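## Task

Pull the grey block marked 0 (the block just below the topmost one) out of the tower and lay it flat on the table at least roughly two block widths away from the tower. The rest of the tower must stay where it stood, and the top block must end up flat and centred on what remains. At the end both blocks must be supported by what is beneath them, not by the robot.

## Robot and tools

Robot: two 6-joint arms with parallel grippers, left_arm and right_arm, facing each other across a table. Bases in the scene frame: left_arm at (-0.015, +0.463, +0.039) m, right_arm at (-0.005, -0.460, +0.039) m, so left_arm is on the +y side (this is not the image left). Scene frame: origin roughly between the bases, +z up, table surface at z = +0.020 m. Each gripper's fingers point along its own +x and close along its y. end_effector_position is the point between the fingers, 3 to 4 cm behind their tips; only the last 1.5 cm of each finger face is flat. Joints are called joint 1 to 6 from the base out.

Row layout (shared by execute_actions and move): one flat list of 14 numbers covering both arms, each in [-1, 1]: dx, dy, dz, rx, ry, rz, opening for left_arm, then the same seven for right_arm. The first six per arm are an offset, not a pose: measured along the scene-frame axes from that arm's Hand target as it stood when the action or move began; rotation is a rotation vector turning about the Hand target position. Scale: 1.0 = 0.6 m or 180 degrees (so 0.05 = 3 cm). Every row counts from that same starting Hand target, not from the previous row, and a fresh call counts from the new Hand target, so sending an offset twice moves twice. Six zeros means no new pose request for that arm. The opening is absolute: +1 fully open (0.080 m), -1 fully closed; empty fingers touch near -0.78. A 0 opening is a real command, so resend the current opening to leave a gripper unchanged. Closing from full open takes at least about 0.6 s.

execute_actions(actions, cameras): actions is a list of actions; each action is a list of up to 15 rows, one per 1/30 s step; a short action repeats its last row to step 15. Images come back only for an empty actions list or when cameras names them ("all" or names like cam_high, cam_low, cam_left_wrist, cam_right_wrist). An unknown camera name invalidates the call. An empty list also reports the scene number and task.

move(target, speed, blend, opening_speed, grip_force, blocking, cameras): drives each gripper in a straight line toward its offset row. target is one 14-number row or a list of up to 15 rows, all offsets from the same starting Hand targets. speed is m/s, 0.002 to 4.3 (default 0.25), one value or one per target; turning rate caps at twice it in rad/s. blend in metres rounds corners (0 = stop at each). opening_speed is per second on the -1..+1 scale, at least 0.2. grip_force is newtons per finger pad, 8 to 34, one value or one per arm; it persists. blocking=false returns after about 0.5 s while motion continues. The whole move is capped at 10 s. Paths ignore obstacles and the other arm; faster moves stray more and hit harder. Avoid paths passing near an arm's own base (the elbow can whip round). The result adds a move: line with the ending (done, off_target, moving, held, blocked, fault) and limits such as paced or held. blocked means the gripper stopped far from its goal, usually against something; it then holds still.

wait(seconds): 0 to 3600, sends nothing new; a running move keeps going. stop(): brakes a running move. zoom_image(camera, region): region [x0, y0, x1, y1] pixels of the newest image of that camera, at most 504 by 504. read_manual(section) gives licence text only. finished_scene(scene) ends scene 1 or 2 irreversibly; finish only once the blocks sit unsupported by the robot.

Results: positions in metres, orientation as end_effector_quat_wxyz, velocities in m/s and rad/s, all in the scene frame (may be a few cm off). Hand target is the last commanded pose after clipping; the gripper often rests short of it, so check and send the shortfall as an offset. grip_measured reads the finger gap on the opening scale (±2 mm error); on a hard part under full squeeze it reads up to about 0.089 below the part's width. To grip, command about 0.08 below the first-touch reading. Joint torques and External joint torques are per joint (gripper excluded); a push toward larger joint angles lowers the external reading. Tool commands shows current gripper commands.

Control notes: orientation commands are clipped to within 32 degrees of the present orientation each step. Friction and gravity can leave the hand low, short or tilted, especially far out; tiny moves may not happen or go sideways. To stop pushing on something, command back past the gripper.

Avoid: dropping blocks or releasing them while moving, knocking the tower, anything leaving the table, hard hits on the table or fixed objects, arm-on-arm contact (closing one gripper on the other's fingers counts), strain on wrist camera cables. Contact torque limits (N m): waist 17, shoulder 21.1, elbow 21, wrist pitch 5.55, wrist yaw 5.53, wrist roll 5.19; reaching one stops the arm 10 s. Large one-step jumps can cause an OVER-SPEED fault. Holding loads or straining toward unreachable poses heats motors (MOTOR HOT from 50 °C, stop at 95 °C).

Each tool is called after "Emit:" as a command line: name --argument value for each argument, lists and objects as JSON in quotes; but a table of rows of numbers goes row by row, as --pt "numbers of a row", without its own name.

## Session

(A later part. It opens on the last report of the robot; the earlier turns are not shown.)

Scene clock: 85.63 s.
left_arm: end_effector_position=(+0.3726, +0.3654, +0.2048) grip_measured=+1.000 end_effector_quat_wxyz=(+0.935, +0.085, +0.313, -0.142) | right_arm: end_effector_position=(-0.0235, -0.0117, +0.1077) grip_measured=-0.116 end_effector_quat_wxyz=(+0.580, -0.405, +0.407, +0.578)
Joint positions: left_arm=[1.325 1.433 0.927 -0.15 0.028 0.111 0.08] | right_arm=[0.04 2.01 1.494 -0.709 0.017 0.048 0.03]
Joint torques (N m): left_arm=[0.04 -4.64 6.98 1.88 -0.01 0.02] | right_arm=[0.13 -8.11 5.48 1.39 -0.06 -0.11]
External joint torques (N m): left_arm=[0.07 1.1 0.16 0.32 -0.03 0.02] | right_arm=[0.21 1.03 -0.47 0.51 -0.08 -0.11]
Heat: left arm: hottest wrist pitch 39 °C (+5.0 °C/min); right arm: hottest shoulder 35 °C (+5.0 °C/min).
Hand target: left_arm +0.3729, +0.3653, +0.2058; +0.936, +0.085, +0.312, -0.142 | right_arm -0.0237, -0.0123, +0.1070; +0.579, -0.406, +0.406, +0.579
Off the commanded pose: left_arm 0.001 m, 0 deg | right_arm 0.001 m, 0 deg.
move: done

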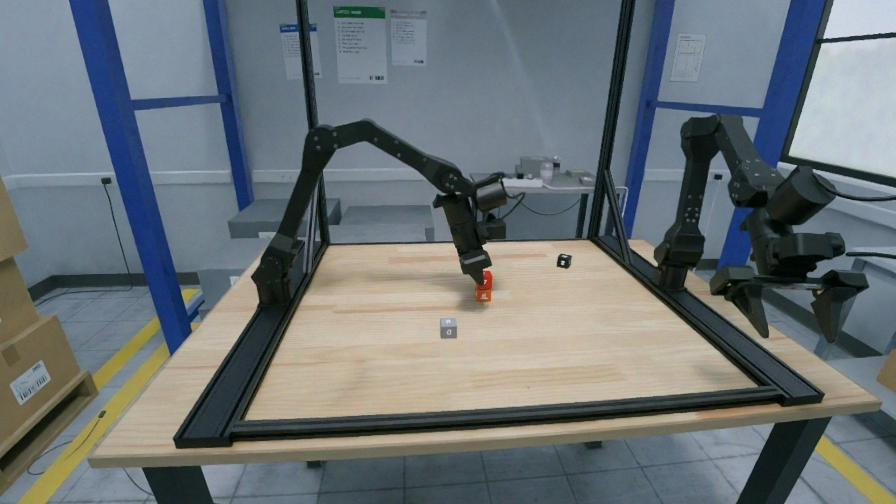

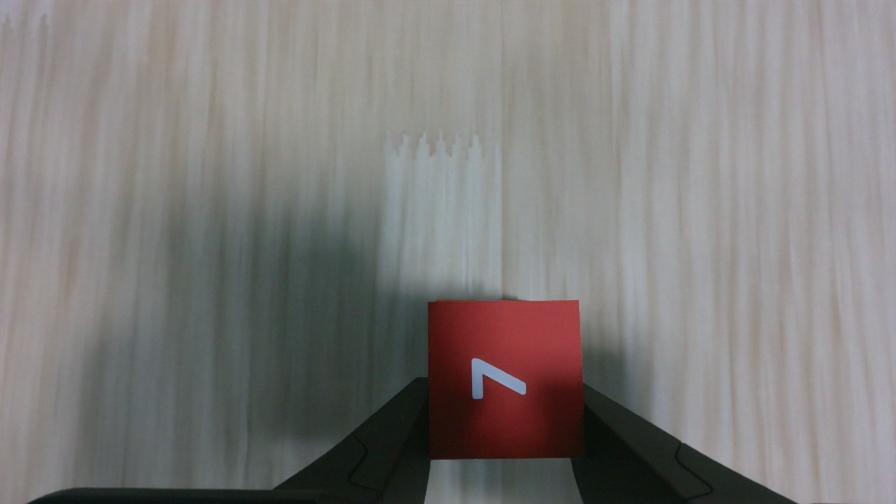

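Emit:
move --pt "0 0 0 0 0 0 1 0 0 -0.0125 0 0 0 -0.27" --pt "0 0 0 0 0 0 1 0 0 -0.008 0 0 0 0.5" --pt "0 0 0 0 0 0 1 0 0 0.12 0 0 0 0.5" --speed '[0.03,0.05,0.12]' --opening_speed 1 --cameras '["cam_low","cam_right_wrist"]'

Emit:
zoom_image --camera "cam_low" --region '[430, 250, 520, 340]'

Scene clock: 91.80 s.
left_arm: end_effector_position=(+0.3726, +0.3654, +0.2048) grip_measured=+1.000 end_effector_quat_wxyz=(+0.935, +0.085, +0.313, -0.142) | right_arm: end_effector_position=(-0.0233, -0.0143, +0.1703) grip_measured=+0.497 end_effector_quat_wxyz=(+0.576, -0.412, +0.413, +0.573)
Joint positions: left_arm=[1.325 1.433 0.927 -0.15 0.028 0.111 0.08] | right_arm=[0.04 1.978 1.706 -0.973 0.017 0.048 0.057]
Joint torques (N m): left_arm=[0.03 -4.61 6.99 1.88 -0.01 -0.02] | right_arm=[-0.01 -8.72 7.95 0.87 -0.07 -0.12]
External joint torques (N m): left_arm=[0 1.17 0.15 0.31 -0.02 -0.02] | right_arm=[0.03 0.31 1.92 0.04 -0.09 -0.12]
Heat: left arm: hottest wrist pitch 40 °C (+5.0 °C/min); right arm: hottest shoulder 36 °C (+3.0 °C/min).
Hand target: left_arm +0.3729, +0.3653, +0.2058; +0.936, +0.085, +0.312, -0.142 | right_arm -0.0237, -0.0123, +0.1791; +0.579, -0.406, +0.406, +0.579
Off the commanded pose: left_arm 0.001 m, 0 deg | right_arm 0.009 m, 1 deg.
move: off_target (right_arm)

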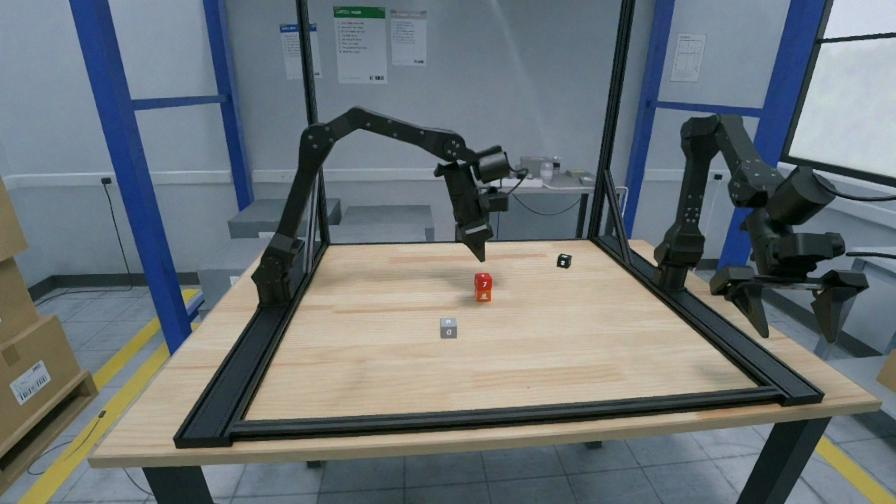

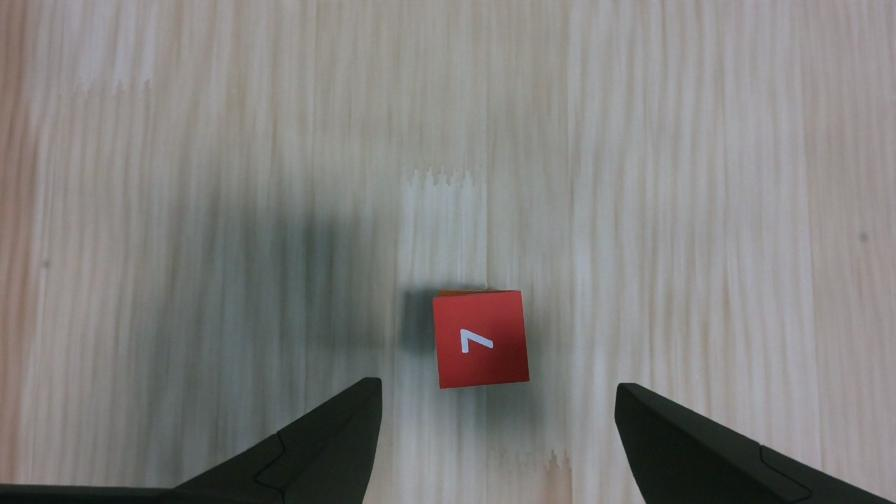

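Scaled by 5.600.

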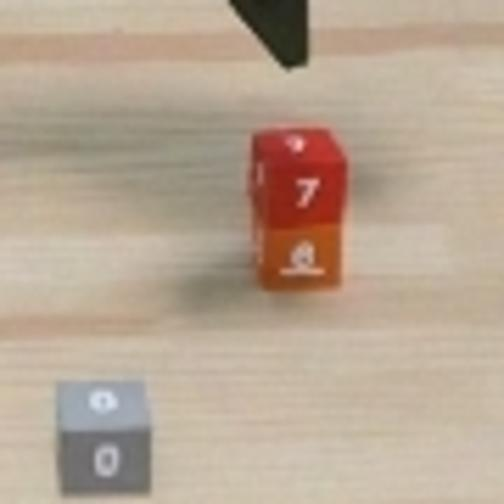

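Emit:
finished_scene --scene 1

The scene is finished: the task was done.


## Next scene

Pull the red block marked 9 (the block just below the topmost one) out of the tower and lay it flat on the table at least roughly two block widths away from the tower. The rest of the tower must stay where it stood, and the top block must end up flat and centred on what remains. At the end both blocks must be supported by what is beneath them, not by the robot.

Emit:
execute_actions --actions '[]'

Emit:
zoom_image --camera "cam_low" --region '[400, 200, 600, 360]'

Scene clock: 0.00 s.
left_arm: end_effector_position=(+0.1416, +0.3317, +0.3972) grip_measured=+1.000 end_effector_quat_wxyz=(+0.964, -0.038, +0.259, -0.052) | right_arm: end_effector_position=(+0.2671, -0.2131, +0.2636) grip_measured=+1.000 end_effector_quat_wxyz=(+0.802, +0.033, +0.576, +0.157)
Joint positions: left_arm=[0.227 1.03 1.476 -1.443 -0.94 -1.012 0.08] | right_arm=[-0.851 1.62 1.606 -1.138 -0.025 0.553 0.08]
Joint velocities: within noise
Joint torques (N m): no reading
External joint torques (N m): no reading
Motor temperatures (°C): left_arm=[27 33 31 29 31 34] | right_arm=[29 27 28 31 34 31]
Heat: left arm: hottest wrist roll 34 °C (+0.0 °C/min); right arm: hottest wrist yaw 34 °C (+0.0 °C/min).
Hand target: left_arm +0.1416, +0.3320, +0.3976; +0.964, -0.039, +0.258, -0.052 | right_arm +0.2673, -0.2129, +0.2658; +0.803, +0.034, +0.573, +0.158
Tool commands: left_gripper/opening=+1.0 right_gripper/opening=+1.0

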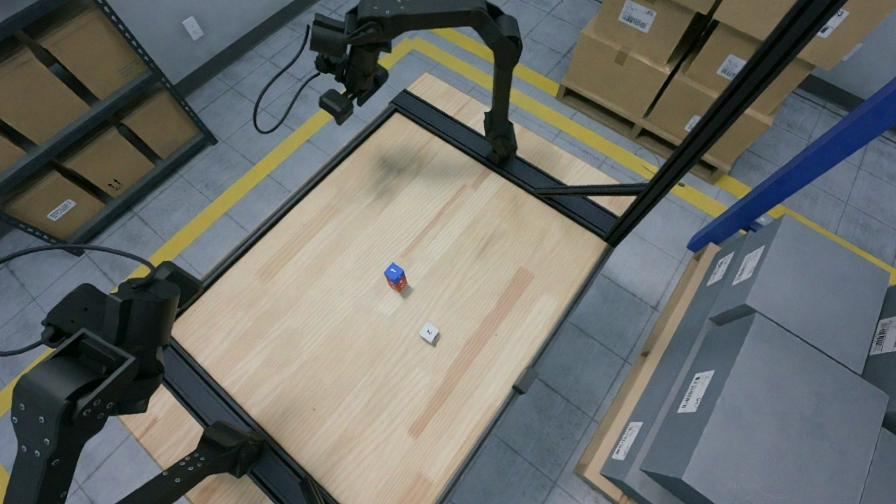

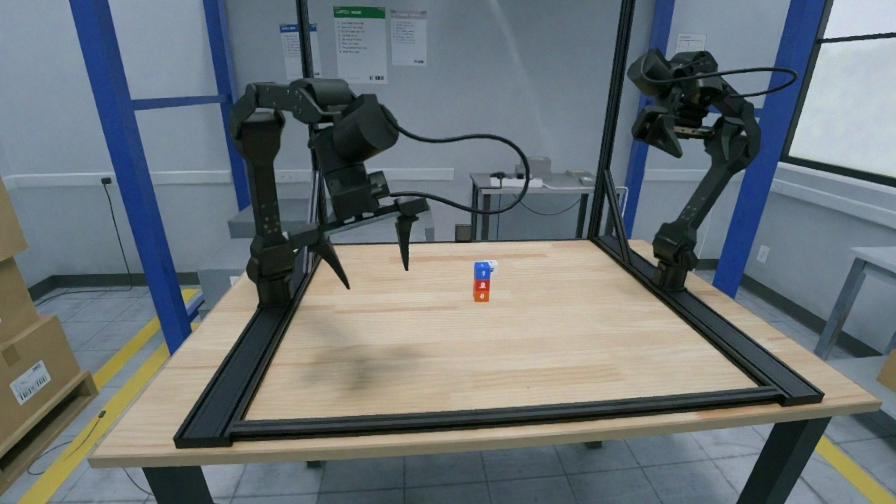

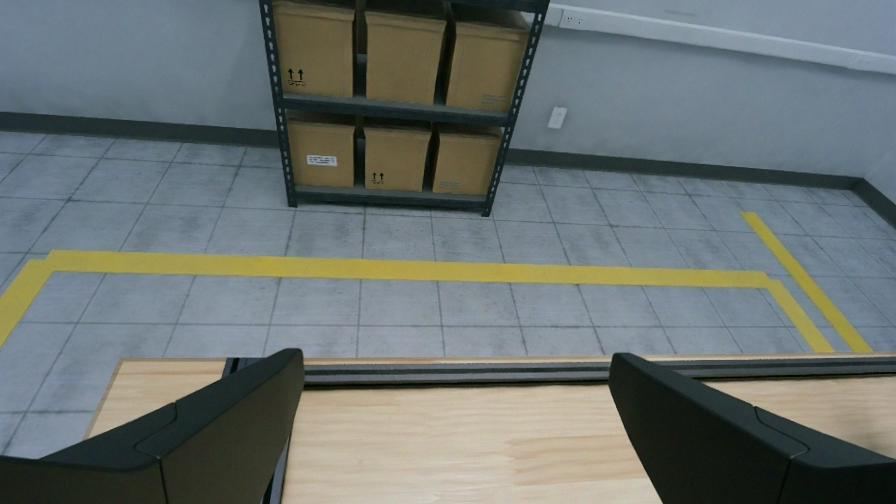

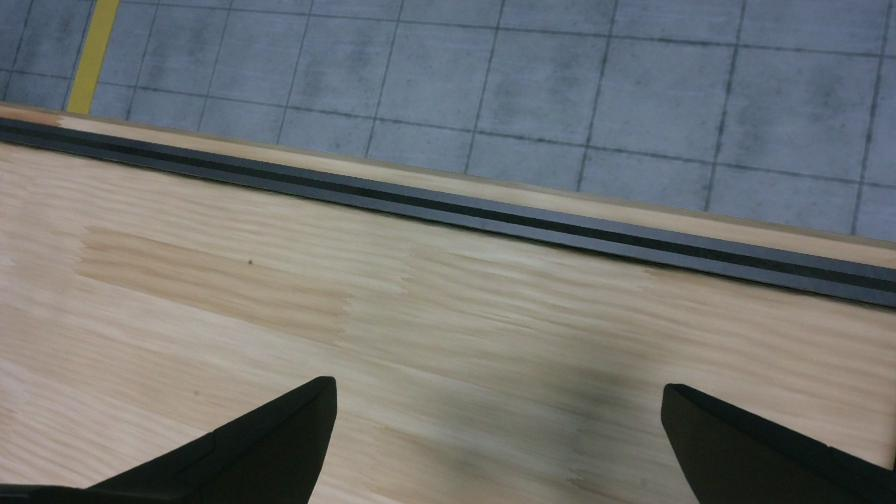

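Scaled by 2.520.

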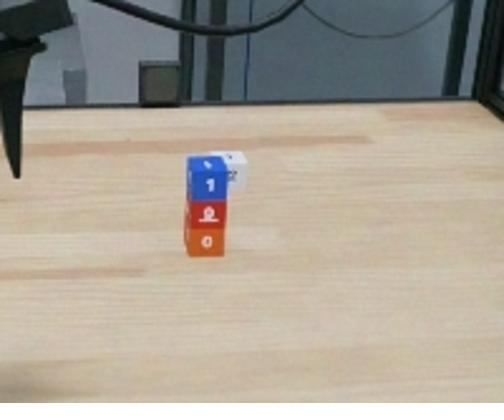

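Emit:
move --pt "0 0 0 0 0 0 1 -0.482 0.348 -0.03 -0.054 -0.062 0.428 1" --pt "0 0 0 0 0 0 1 -0.482 0.348 -0.118 -0.054 -0.062 0.428 1" --speed '[0.35,0.2]' --blend '[0.02,0]' --cameras '["cam_low","cam_right_wrist"]'

Emit:
zoom_image --camera "cam_low" --region '[420, 200, 550, 330]'

Scene clock: 10.10 s.
left_arm: end_effector_position=(+0.1416, +0.3317, +0.3972) grip_measured=+1.000 end_effector_quat_wxyz=(+0.964, -0.038, +0.259, -0.052) | right_arm: end_effector_position=(-0.0218, -0.0036, +0.1953) grip_measured=+1.000 end_effector_quat_wxyz=(+0.579, -0.406, +0.407, +0.578)
Joint positions: left_arm=[0.227 1.03 1.476 -1.443 -0.94 -1.012 0.08] | right_arm=[0.034 2.007 1.841 -1.059 0.015 0.04 0.08]
Joint torques (N m): left_arm=[0.13 -0.61 5.32 1.26 -0.54 0] | right_arm=[-0.03 -8.37 5.85 1.27 -0.07 -0.16]
External joint torques (N m): left_arm=[0.11 0.6 0.14 0.23 -0.08 -0.01] | right_arm=[0.01 0.78 -0.17 0.4 -0.09 -0.16]
Heat: left arm: hottest wrist roll 34 °C (+0.0 °C/min); right arm: hottest wrist yaw 34 °C (+0.0 °C/min).
Hand target: left_arm +0.1416, +0.3320, +0.3976; +0.964, -0.039, +0.258, -0.052 | right_arm -0.0219, -0.0040, +0.1951; +0.578, -0.407, +0.406, +0.580
Off the commanded pose: left_arm 0.000 m, 0 deg | right_arm 0.001 m, 0 deg.
move: done

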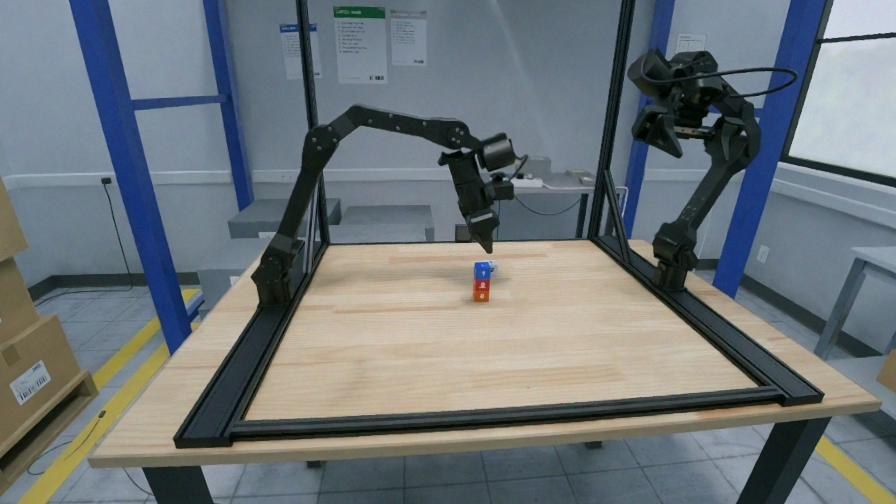

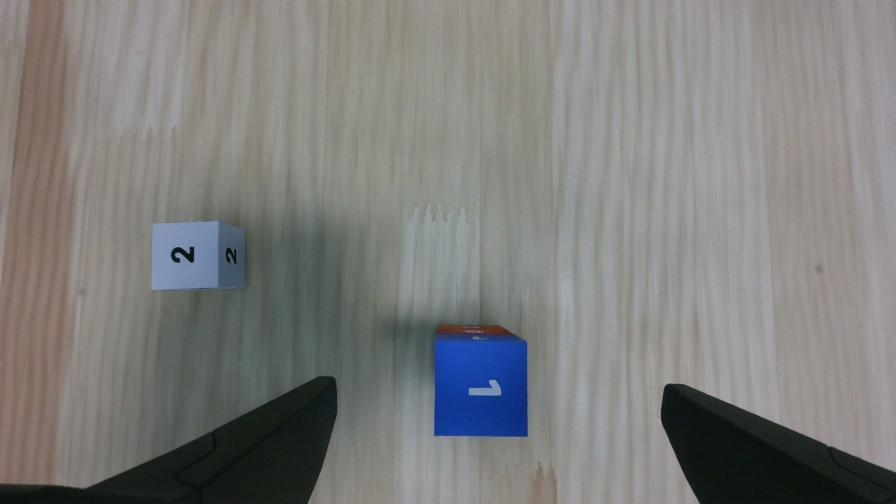

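Scaled by 3.877.

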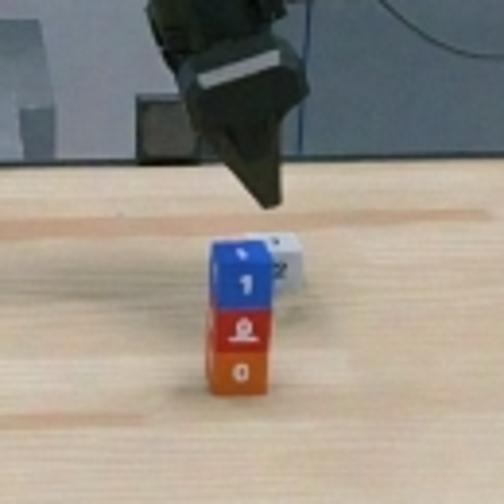

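Emit:
move --pt "0 0 0 0 0 0 1 -0.003 -0.010 -0.0935 0 0 0 1" --pt "0 0 0 0 0 0 1 -0.003 -0.010 -0.0935 0 0 0 -0.27" --pt "0 0 0 0 0 0 1 -0.003 -0.010 -0.01 0 0 0 -0.27" --pt "0 0 0 0 0 0 1 0.2 -0.2 -0.01 0 0 0 -0.27" --pt "0 0 0 0 0 0 1 0.2 -0.2 -0.195 0 0 0 -0.27" --speed '[0.2,0.1,0.15,0.25,0.2]' --blend '[0,0,0.02,0.02,0]' --opening_speed 1.5 --cameras '["cam_low","cam_right_wrist"]'

Emit:
zoom_image --camera "cam_low" --region '[390, 220, 520, 350]'

Scene clock: 20.60 s.
left_arm: end_effector_position=(+0.1416, +0.3317, +0.3972) grip_measured=+1.000 end_effector_quat_wxyz=(+0.964, -0.038, +0.259, -0.052) | right_arm: end_effector_position=(+0.0987, -0.1232, +0.0815) grip_measured=-0.116 end_effector_quat_wxyz=(+0.581, -0.405, +0.403, +0.579)
Joint positions: left_arm=[0.227 1.03 1.476 -1.443 -0.94 -1.012 0.08] | right_arm=[-0.354 1.713 0.989 -0.511 -0.114 -0.327 0.03]
Joint torques (N m): left_arm=[0 -0.71 5.43 1.26 -0.55 0.01] | right_arm=[-0.14 -4.95 5.01 1.28 -0.22 -0.11]
External joint torques (N m): left_arm=[-0.02 0.52 0.26 0.24 -0.08 0] | right_arm=[-0.15 1.66 -0.58 0.4 -0.14 -0.11]
Motor temperatures (°C): left_arm=[27 32 32 30 31 34] | right_arm=[29 33 31 32 34 31]
Heat: left arm: hottest wrist roll 34 °C (+0.0 °C/min); right arm: hottest wrist yaw 34 °C (+0.0 °C/min).
Hand target: left_arm +0.1416, +0.3320, +0.3976; +0.964, -0.039, +0.258, -0.052 | right_arm +0.0981, -0.1242, +0.0780; +0.578, -0.407, +0.406, +0.579
Off the commanded pose: left_arm 0.000 m, 0 deg | right_arm 0.004 m, 0 deg.
move: done

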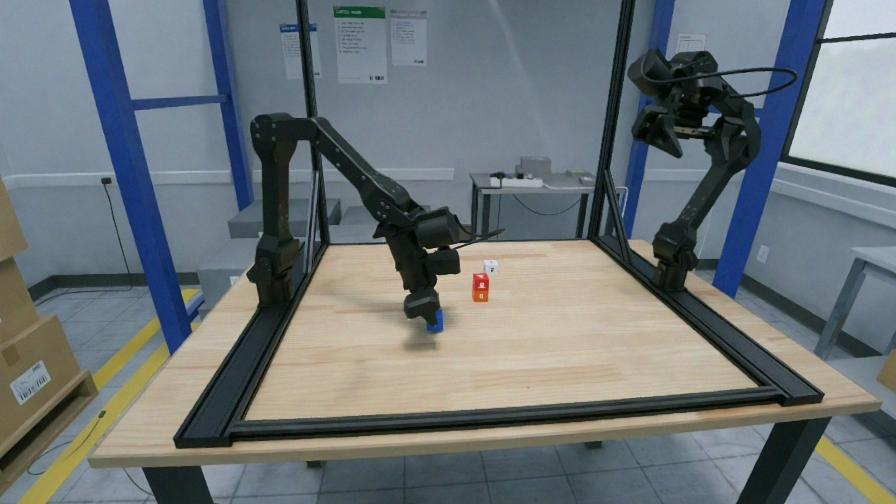

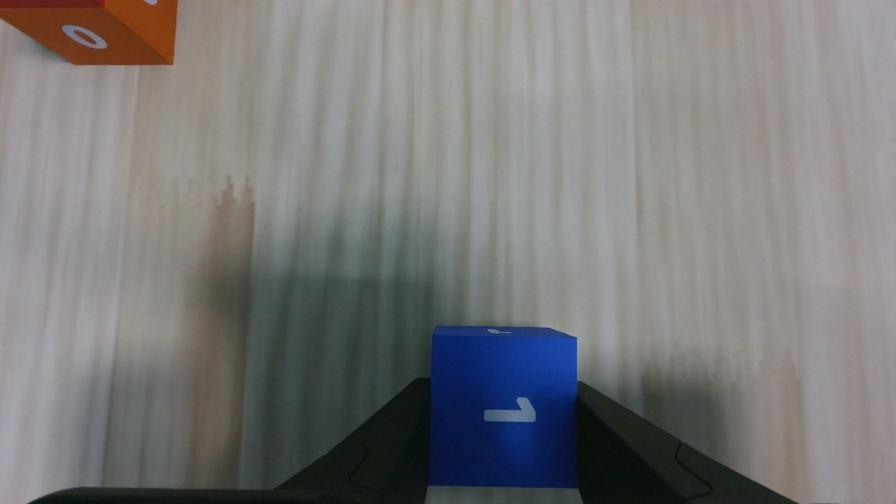

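Scaled by 3.877.

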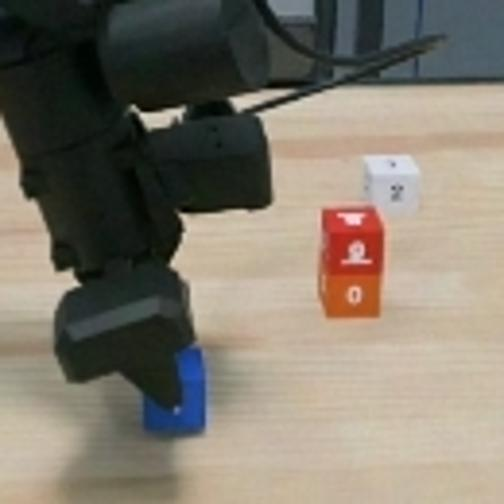

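Emit:
move --pt "0 0 0 0 0 0 1 0 0 -0.0175 0 0 0 -0.27" --pt "0 0 0 0 0 0 1 0 0 -0.014 0 0 0 0.4" --pt "0 0 0 0 0 0 1 0 0 0.17 0 0 0 0.8" --pt "0 0 0 0 0 0 1 -0.203 0.19 0.17 0 0 0 0.8" --pt "0 0 0 0 0 0 1 -0.203 0.19 0.0467 0 0 0 0.8" --speed '[0.04,0.1,0.2,0.3,0.2]' --opening_speed 1.5 --blend '[0,0,0,0.02,0]' --cameras '["cam_low","cam_right_wrist"]'

Emit:
zoom_image --camera "cam_low" --region '[390, 220, 520, 350]'

Scene clock: 30.37 s.
left_arm: end_effector_position=(+0.1416, +0.3317, +0.3972) grip_measured=+1.000 end_effector_quat_wxyz=(+0.964, -0.038, +0.259, -0.052) | right_arm: end_effector_position=(-0.0236, -0.0097, +0.1096) grip_measured=+0.797 end_effector_quat_wxyz=(+0.578, -0.406, +0.403, +0.582)
Joint positions: left_arm=[0.227 1.03 1.476 -1.443 -0.94 -1.012 0.08] | right_arm=[0.039 2.011 1.501 -0.709 0.014 0.037 0.071]
Joint torques (N m): left_arm=[0.11 -0.64 5.42 1.28 -0.54 0] | right_arm=[0.09 -7.21 5.9 1.31 0.08 0.21]
External joint torques (N m): left_arm=[0.09 0.6 0.21 0.24 -0.07 0] | right_arm=[0.12 1.88 -0.05 0.42 0.06 0.21]
Heat: left arm: hottest wrist roll 34 °C (+0.0 °C/min); right arm: hottest wrist yaw 34 °C (+0.0 °C/min).
Hand target: left_arm +0.1416, +0.3320, +0.3976; +0.964, -0.039, +0.258, -0.052 | right_arm -0.0237, -0.0102, +0.1060; +0.578, -0.407, +0.406, +0.579
Off the commanded pose: left_arm 0.000 m, 0 deg | right_arm 0.004 m, 0 deg.
move: done

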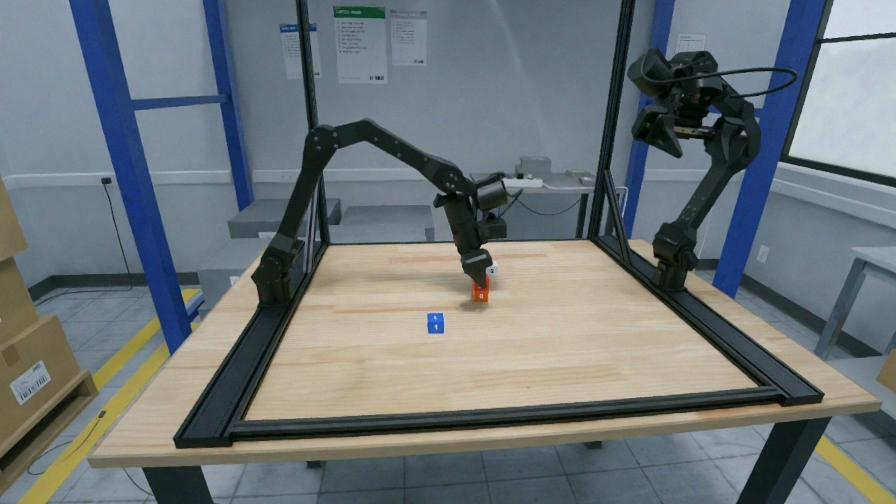

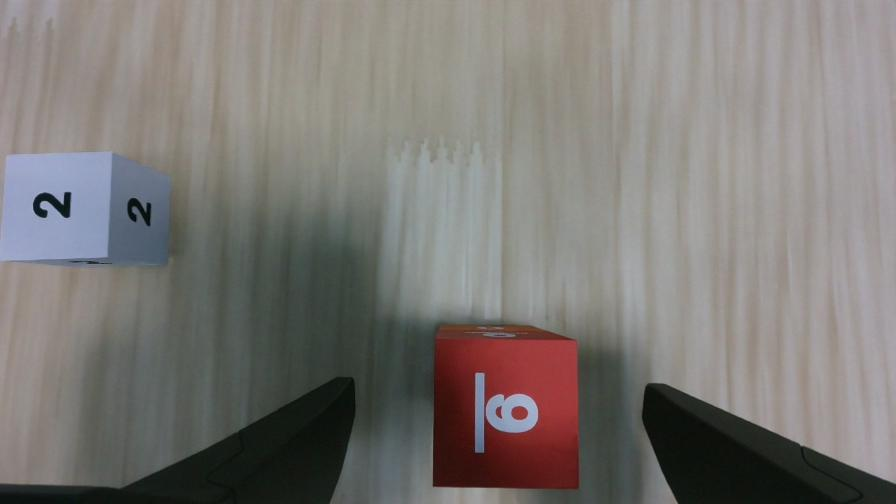

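Scaled by 3.877.

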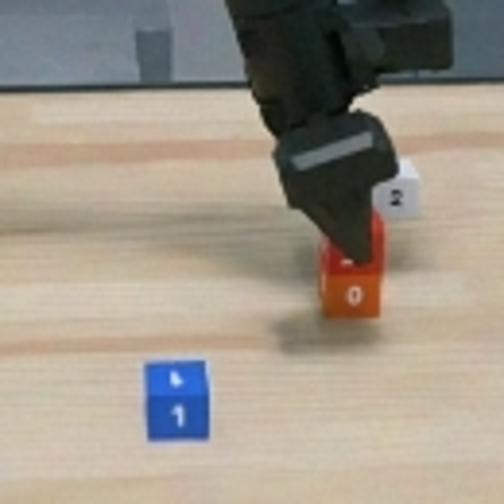

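Emit:
move --pt "0 0 0 0 0 0 1 0 0 0 0 0 0 -0.27" --pt "0 0 0 0 0 0 1 0 0 0.1 0 0 0 -0.27" --pt "0 0 0 0 0 0 1 -0.2 -0.2 0.1 0 0 0 -0.27" --pt "0 0 0 0 0 0 1 -0.2 -0.2 -0.045 0 0 0 -0.27" --pt "0 0 0 0 0 0 1 -0.2 -0.2 -0.063 0 0 0 -0.27" --speed '[0.1,0.15,0.25,0.2,0.035]' --blend '[0,0.02,0.02,0.003,0]' --opening_speed 1.5 --cameras '["cam_low"]'

Emit:
zoom_image --camera "cam_low" --region '[390, 220, 520, 350]'

Scene clock: 36.17 s.
left_arm: end_effector_position=(+0.1416, +0.3317, +0.3972) grip_measured=+1.000 end_effector_quat_wxyz=(+0.964, -0.038, +0.259, -0.052) | right_arm: end_effector_position=(-0.1450, -0.1270, +0.0766) grip_measured=-0.123 end_effector_quat_wxyz=(+0.579, -0.400, +0.401, +0.586)
Joint positions: left_arm=[0.227 1.03 1.476 -1.443 -0.94 -1.012 0.08] | right_arm=[0.454 1.755 1.014 -0.495 0.152 0.43 0.029]
Joint torques (N m): left_arm=[0.08 -0.65 5.41 1.25 -0.55 0.02] | right_arm=[0.01 -4.1 4.4 1.43 0.09 0.15]
External joint torques (N m): left_arm=[0.07 0.56 0.22 0.22 -0.08 0.01] | right_arm=[0.02 2.69 -1.02 0.59 -0.02 0.15]
Heat: left arm: hottest elbow 33 °C (+3.3 °C/min); right arm: hottest wrist yaw 34 °C (+0.0 °C/min).
Hand target: left_arm +0.1416, +0.3320, +0.3976; +0.964, -0.039, +0.258, -0.052 | right_arm -0.1438, -0.1301, +0.0683; +0.578, -0.407, +0.406, +0.580
Off the commanded pose: left_arm 0.000 m, 0 deg | right_arm 0.009 m, 1 deg.
move: off_target (right_arm)

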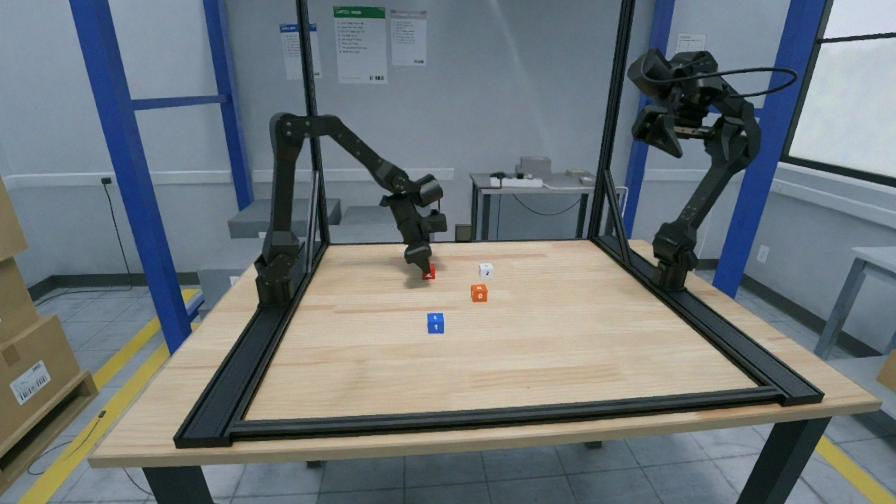

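Scaled by 3.877.

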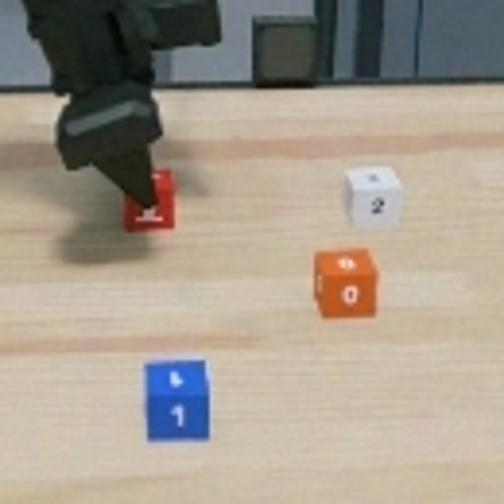

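Emit:
move --pt "0 0 0 0 0 0 1 0 0 0.007 0 0 0 0.4" --pt "0 0 0 0 0 0 1 0 0 0.15 0 0 0 0.8" --pt "0 0 0 0 0 0 1 0.403 0.01 0.15 0 0 0 0.8" --pt "0 0 0 0 0 0 1 0.403 0.01 0.005 0 0 0 0.8" --speed '[0.1,0.2,0.3,0.2]' --blend '[0,0,0.02,0]' --opening_speed 1.5 --cameras '["cam_low","cam_right_wrist"]'

Scene clock: 43.27 s.
left_arm: end_effector_position=(+0.1416, +0.3317, +0.3972) grip_measured=+1.000 end_effector_quat_wxyz=(+0.964, -0.038, +0.259, -0.052) | right_arm: end_effector_position=(+0.0986, -0.1230, +0.0752) grip_measured=+0.797 end_effector_quat_wxyz=(+0.582, -0.405, +0.403, +0.579)
Joint positions: left_arm=[0.227 1.03 1.476 -1.443 -0.94 -1.012 0.08] | right_arm=[-0.354 1.725 0.974 -0.483 -0.115 -0.327 0.071]
Joint torques (N m): left_arm=[0.09 -0.69 5.39 1.26 -0.55 0.01] | right_arm=[-0.03 -4.76 5.11 1.31 -0.15 -0.17]
External joint torques (N m): left_arm=[0.08 0.52 0.22 0.24 -0.09 0] | right_arm=[-0.03 1.82 -0.36 0.45 -0.07 -0.17]
Heat: left arm: hottest elbow 33 °C (+2.8 °C/min); right arm: hottest wrist yaw 34 °C (+0.0 °C/min).
Hand target: left_arm +0.1416, +0.3320, +0.3976; +0.964, -0.039, +0.258, -0.052 | right_arm +0.0980, -0.1242, +0.0713; +0.578, -0.407, +0.406, +0.580
Off the commanded pose: left_arm 0.000 m, 0 deg | right_arm 0.004 m, 1 deg.
move: done

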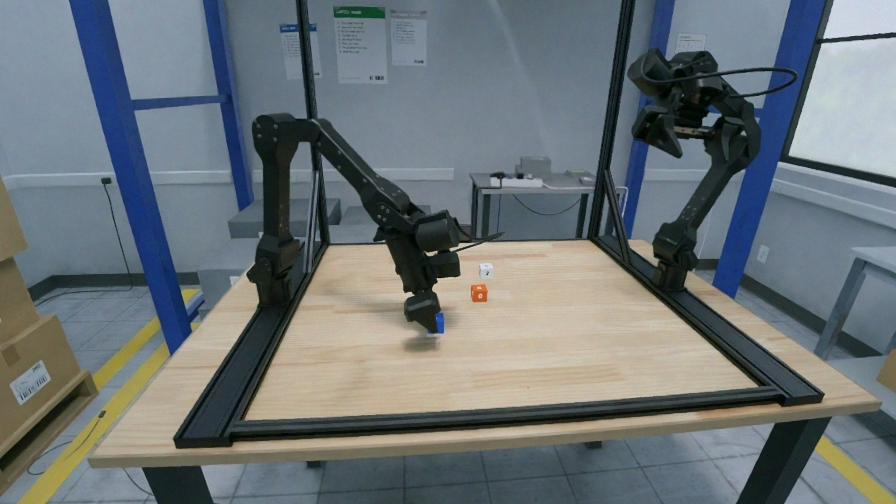

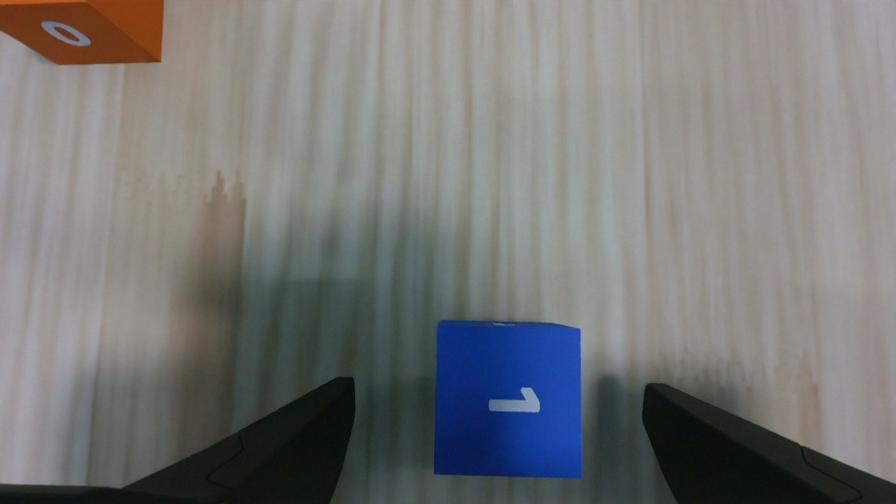

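Emit:
move --pt "0 0 0 0 0 0 1 0 0 0 0 0 0 -0.27" --pt "0 0 0 0 0 0 1 0 0 0.15 0 0 0 -0.27" --pt "0 0 0 0 0 0 1 -0.2028 0.185 0.15 0 0 0 -0.27" --pt "0 0 0 0 0 0 1 -0.2028 0.185 0.0665 0 0 0 -0.27" --speed '[0.1,0.15,0.25,0.12]' --blend '[0,0.02,0.01,0]' --opening_speed 1.5 --cameras '["cam_low","cam_right_wrist"]'

Emit:
zoom_image --camera "cam_low" --region '[450, 250, 515, 315]'

Scene clock: 49.57 s.
left_arm: end_effector_position=(+0.1416, +0.3317, +0.3972) grip_measured=+1.000 end_effector_quat_wxyz=(+0.964, -0.038, +0.259, -0.052) | right_arm: end_effector_position=(-0.0235, -0.0125, +0.1158) grip_measured=-0.118 end_effector_quat_wxyz=(+0.579, -0.405, +0.402, +0.582)
Joint positions: left_arm=[0.227 1.03 1.476 -1.443 -0.94 -1.012 0.08] | right_arm=[0.039 1.992 1.499 -0.722 0.014 0.037 0.03]
Joint torques (N m): left_arm=[0.08 -0.65 5.4 1.26 -0.54 0.02] | right_arm=[0.04 -7.02 5.87 1.34 0.01 0.19]
External joint torques (N m): left_arm=[0.07 0.58 0.18 0.22 -0.07 0.02] | right_arm=[0.05 1.95 -0.02 0.49 -0.01 0.18]
Heat: left arm: hottest elbow 33 °C (+2.4 °C/min); right arm: hottest wrist yaw 34 °C (+0.0 °C/min).
Hand target: left_arm +0.1416, +0.3320, +0.3976; +0.964, -0.039, +0.258, -0.052 | right_arm -0.0236, -0.0132, +0.1112; +0.578, -0.406, +0.406, +0.580
Off the commanded pose: left_arm 0.000 m, 0 deg | right_arm 0.005 m, 1 deg.
move: done

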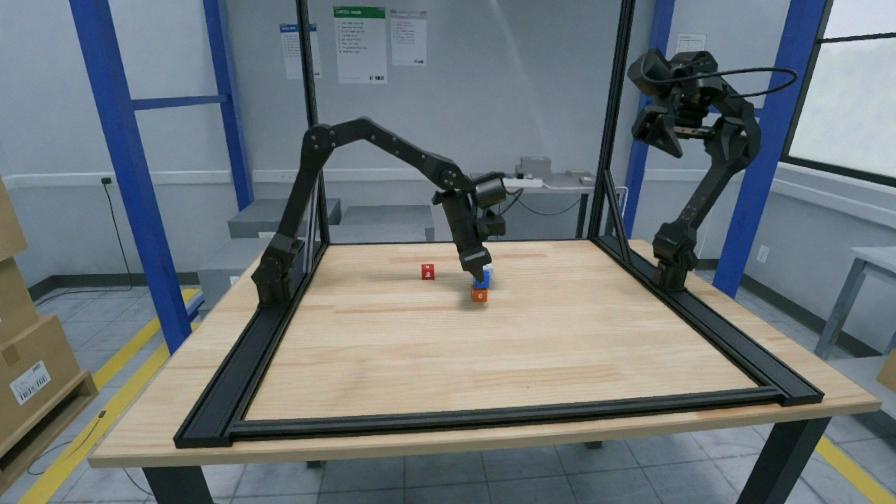

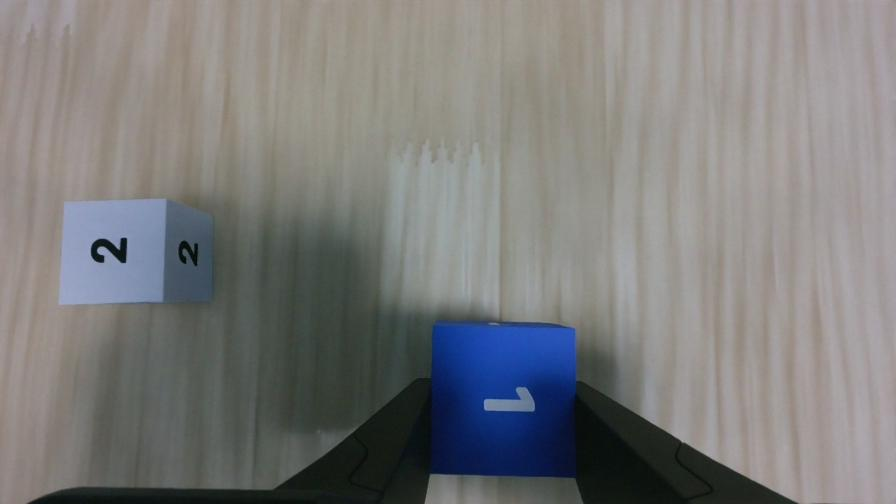

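Scaled by 7.754.

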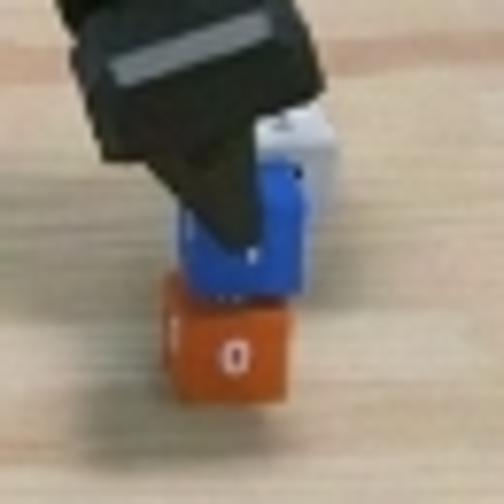

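Emit:
move --pt "0 0 0 0 0 0 1 0 -0.0015 -0.0135 0 0 0 -0.27" --pt "0 0 0 0 0 0 1 0 -0.0015 -0.008 0 0 0 0.4" --pt "0 0 0 0 0 0 1 0 -0.0015 0.11 0 0 0 0.4" --speed '[0.03,0.05,0.12]' --opening_speed 1 --cameras '["cam_low","cam_right_wrist"]'

Emit:
zoom_image --camera "cam_low" --region '[410, 240, 510, 340]'

Scene clock: 55.83 s.
left_arm: end_effector_position=(+0.1416, +0.3317, +0.3972) grip_measured=+1.000 end_effector_quat_wxyz=(+0.964, -0.038, +0.259, -0.052) | right_arm: end_effector_position=(-0.0233, -0.0161, +0.1681) grip_measured=+0.397 end_effector_quat_wxyz=(+0.573, -0.415, +0.411, +0.576)
Joint positions: left_arm=[0.227 1.03 1.476 -1.443 -0.94 -1.012 0.08] | right_arm=[0.039 1.972 1.689 -0.964 0.014 0.037 0.053]
Joint torques (N m): left_arm=[0.06 -0.64 5.37 1.25 -0.54 0.01] | right_arm=[-0.08 -8.95 7.89 0.9 0.05 0.14]
External joint torques (N m): left_arm=[0.06 0.56 0.17 0.22 -0.08 0] | right_arm=[-0.05 -0.04 1.91 0.07 0.04 0.14]
Heat: left arm: hottest elbow 34 °C (+3.2 °C/min); right arm: hottest shoulder 34 °C (+7.5 °C/min).
Hand target: left_arm +0.1416, +0.3320, +0.3976; +0.964, -0.039, +0.258, -0.052 | right_arm -0.0236, -0.0141, +0.1771; +0.578, -0.407, +0.406, +0.579
Off the commanded pose: left_arm 0.000 m, 0 deg | right_arm 0.009 m, 1 deg.
move: off_target (right_arm)

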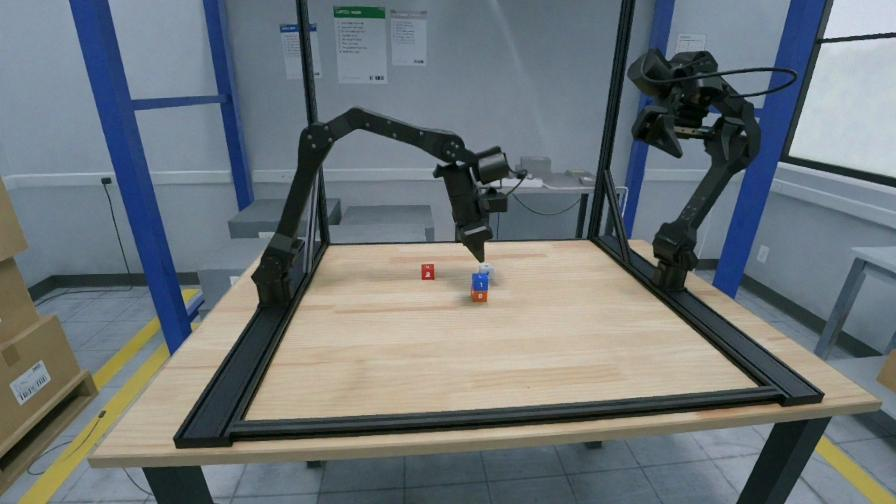

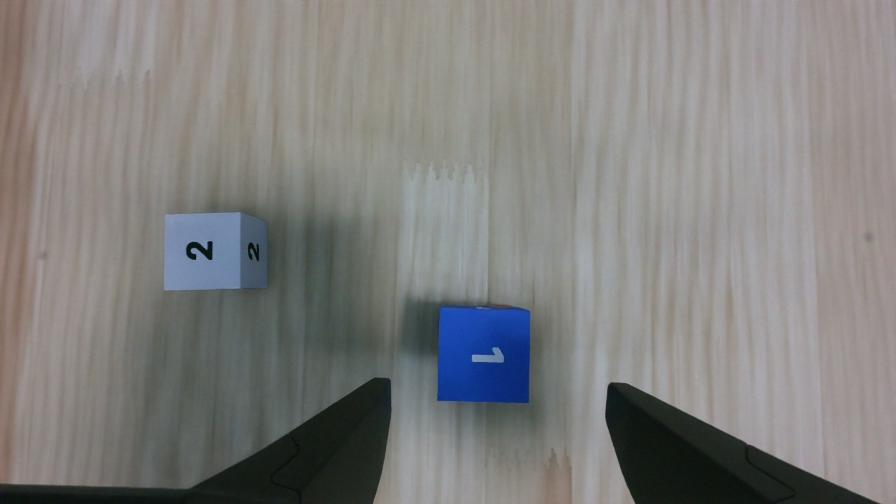

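Scaled by 5.040.

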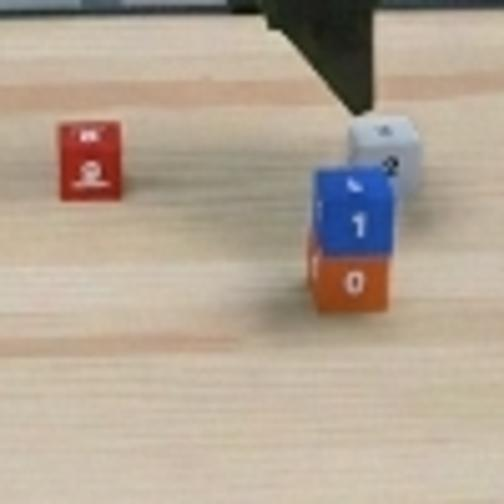

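Emit:
finished_scene --scene 2

The scene is finished: the task was done.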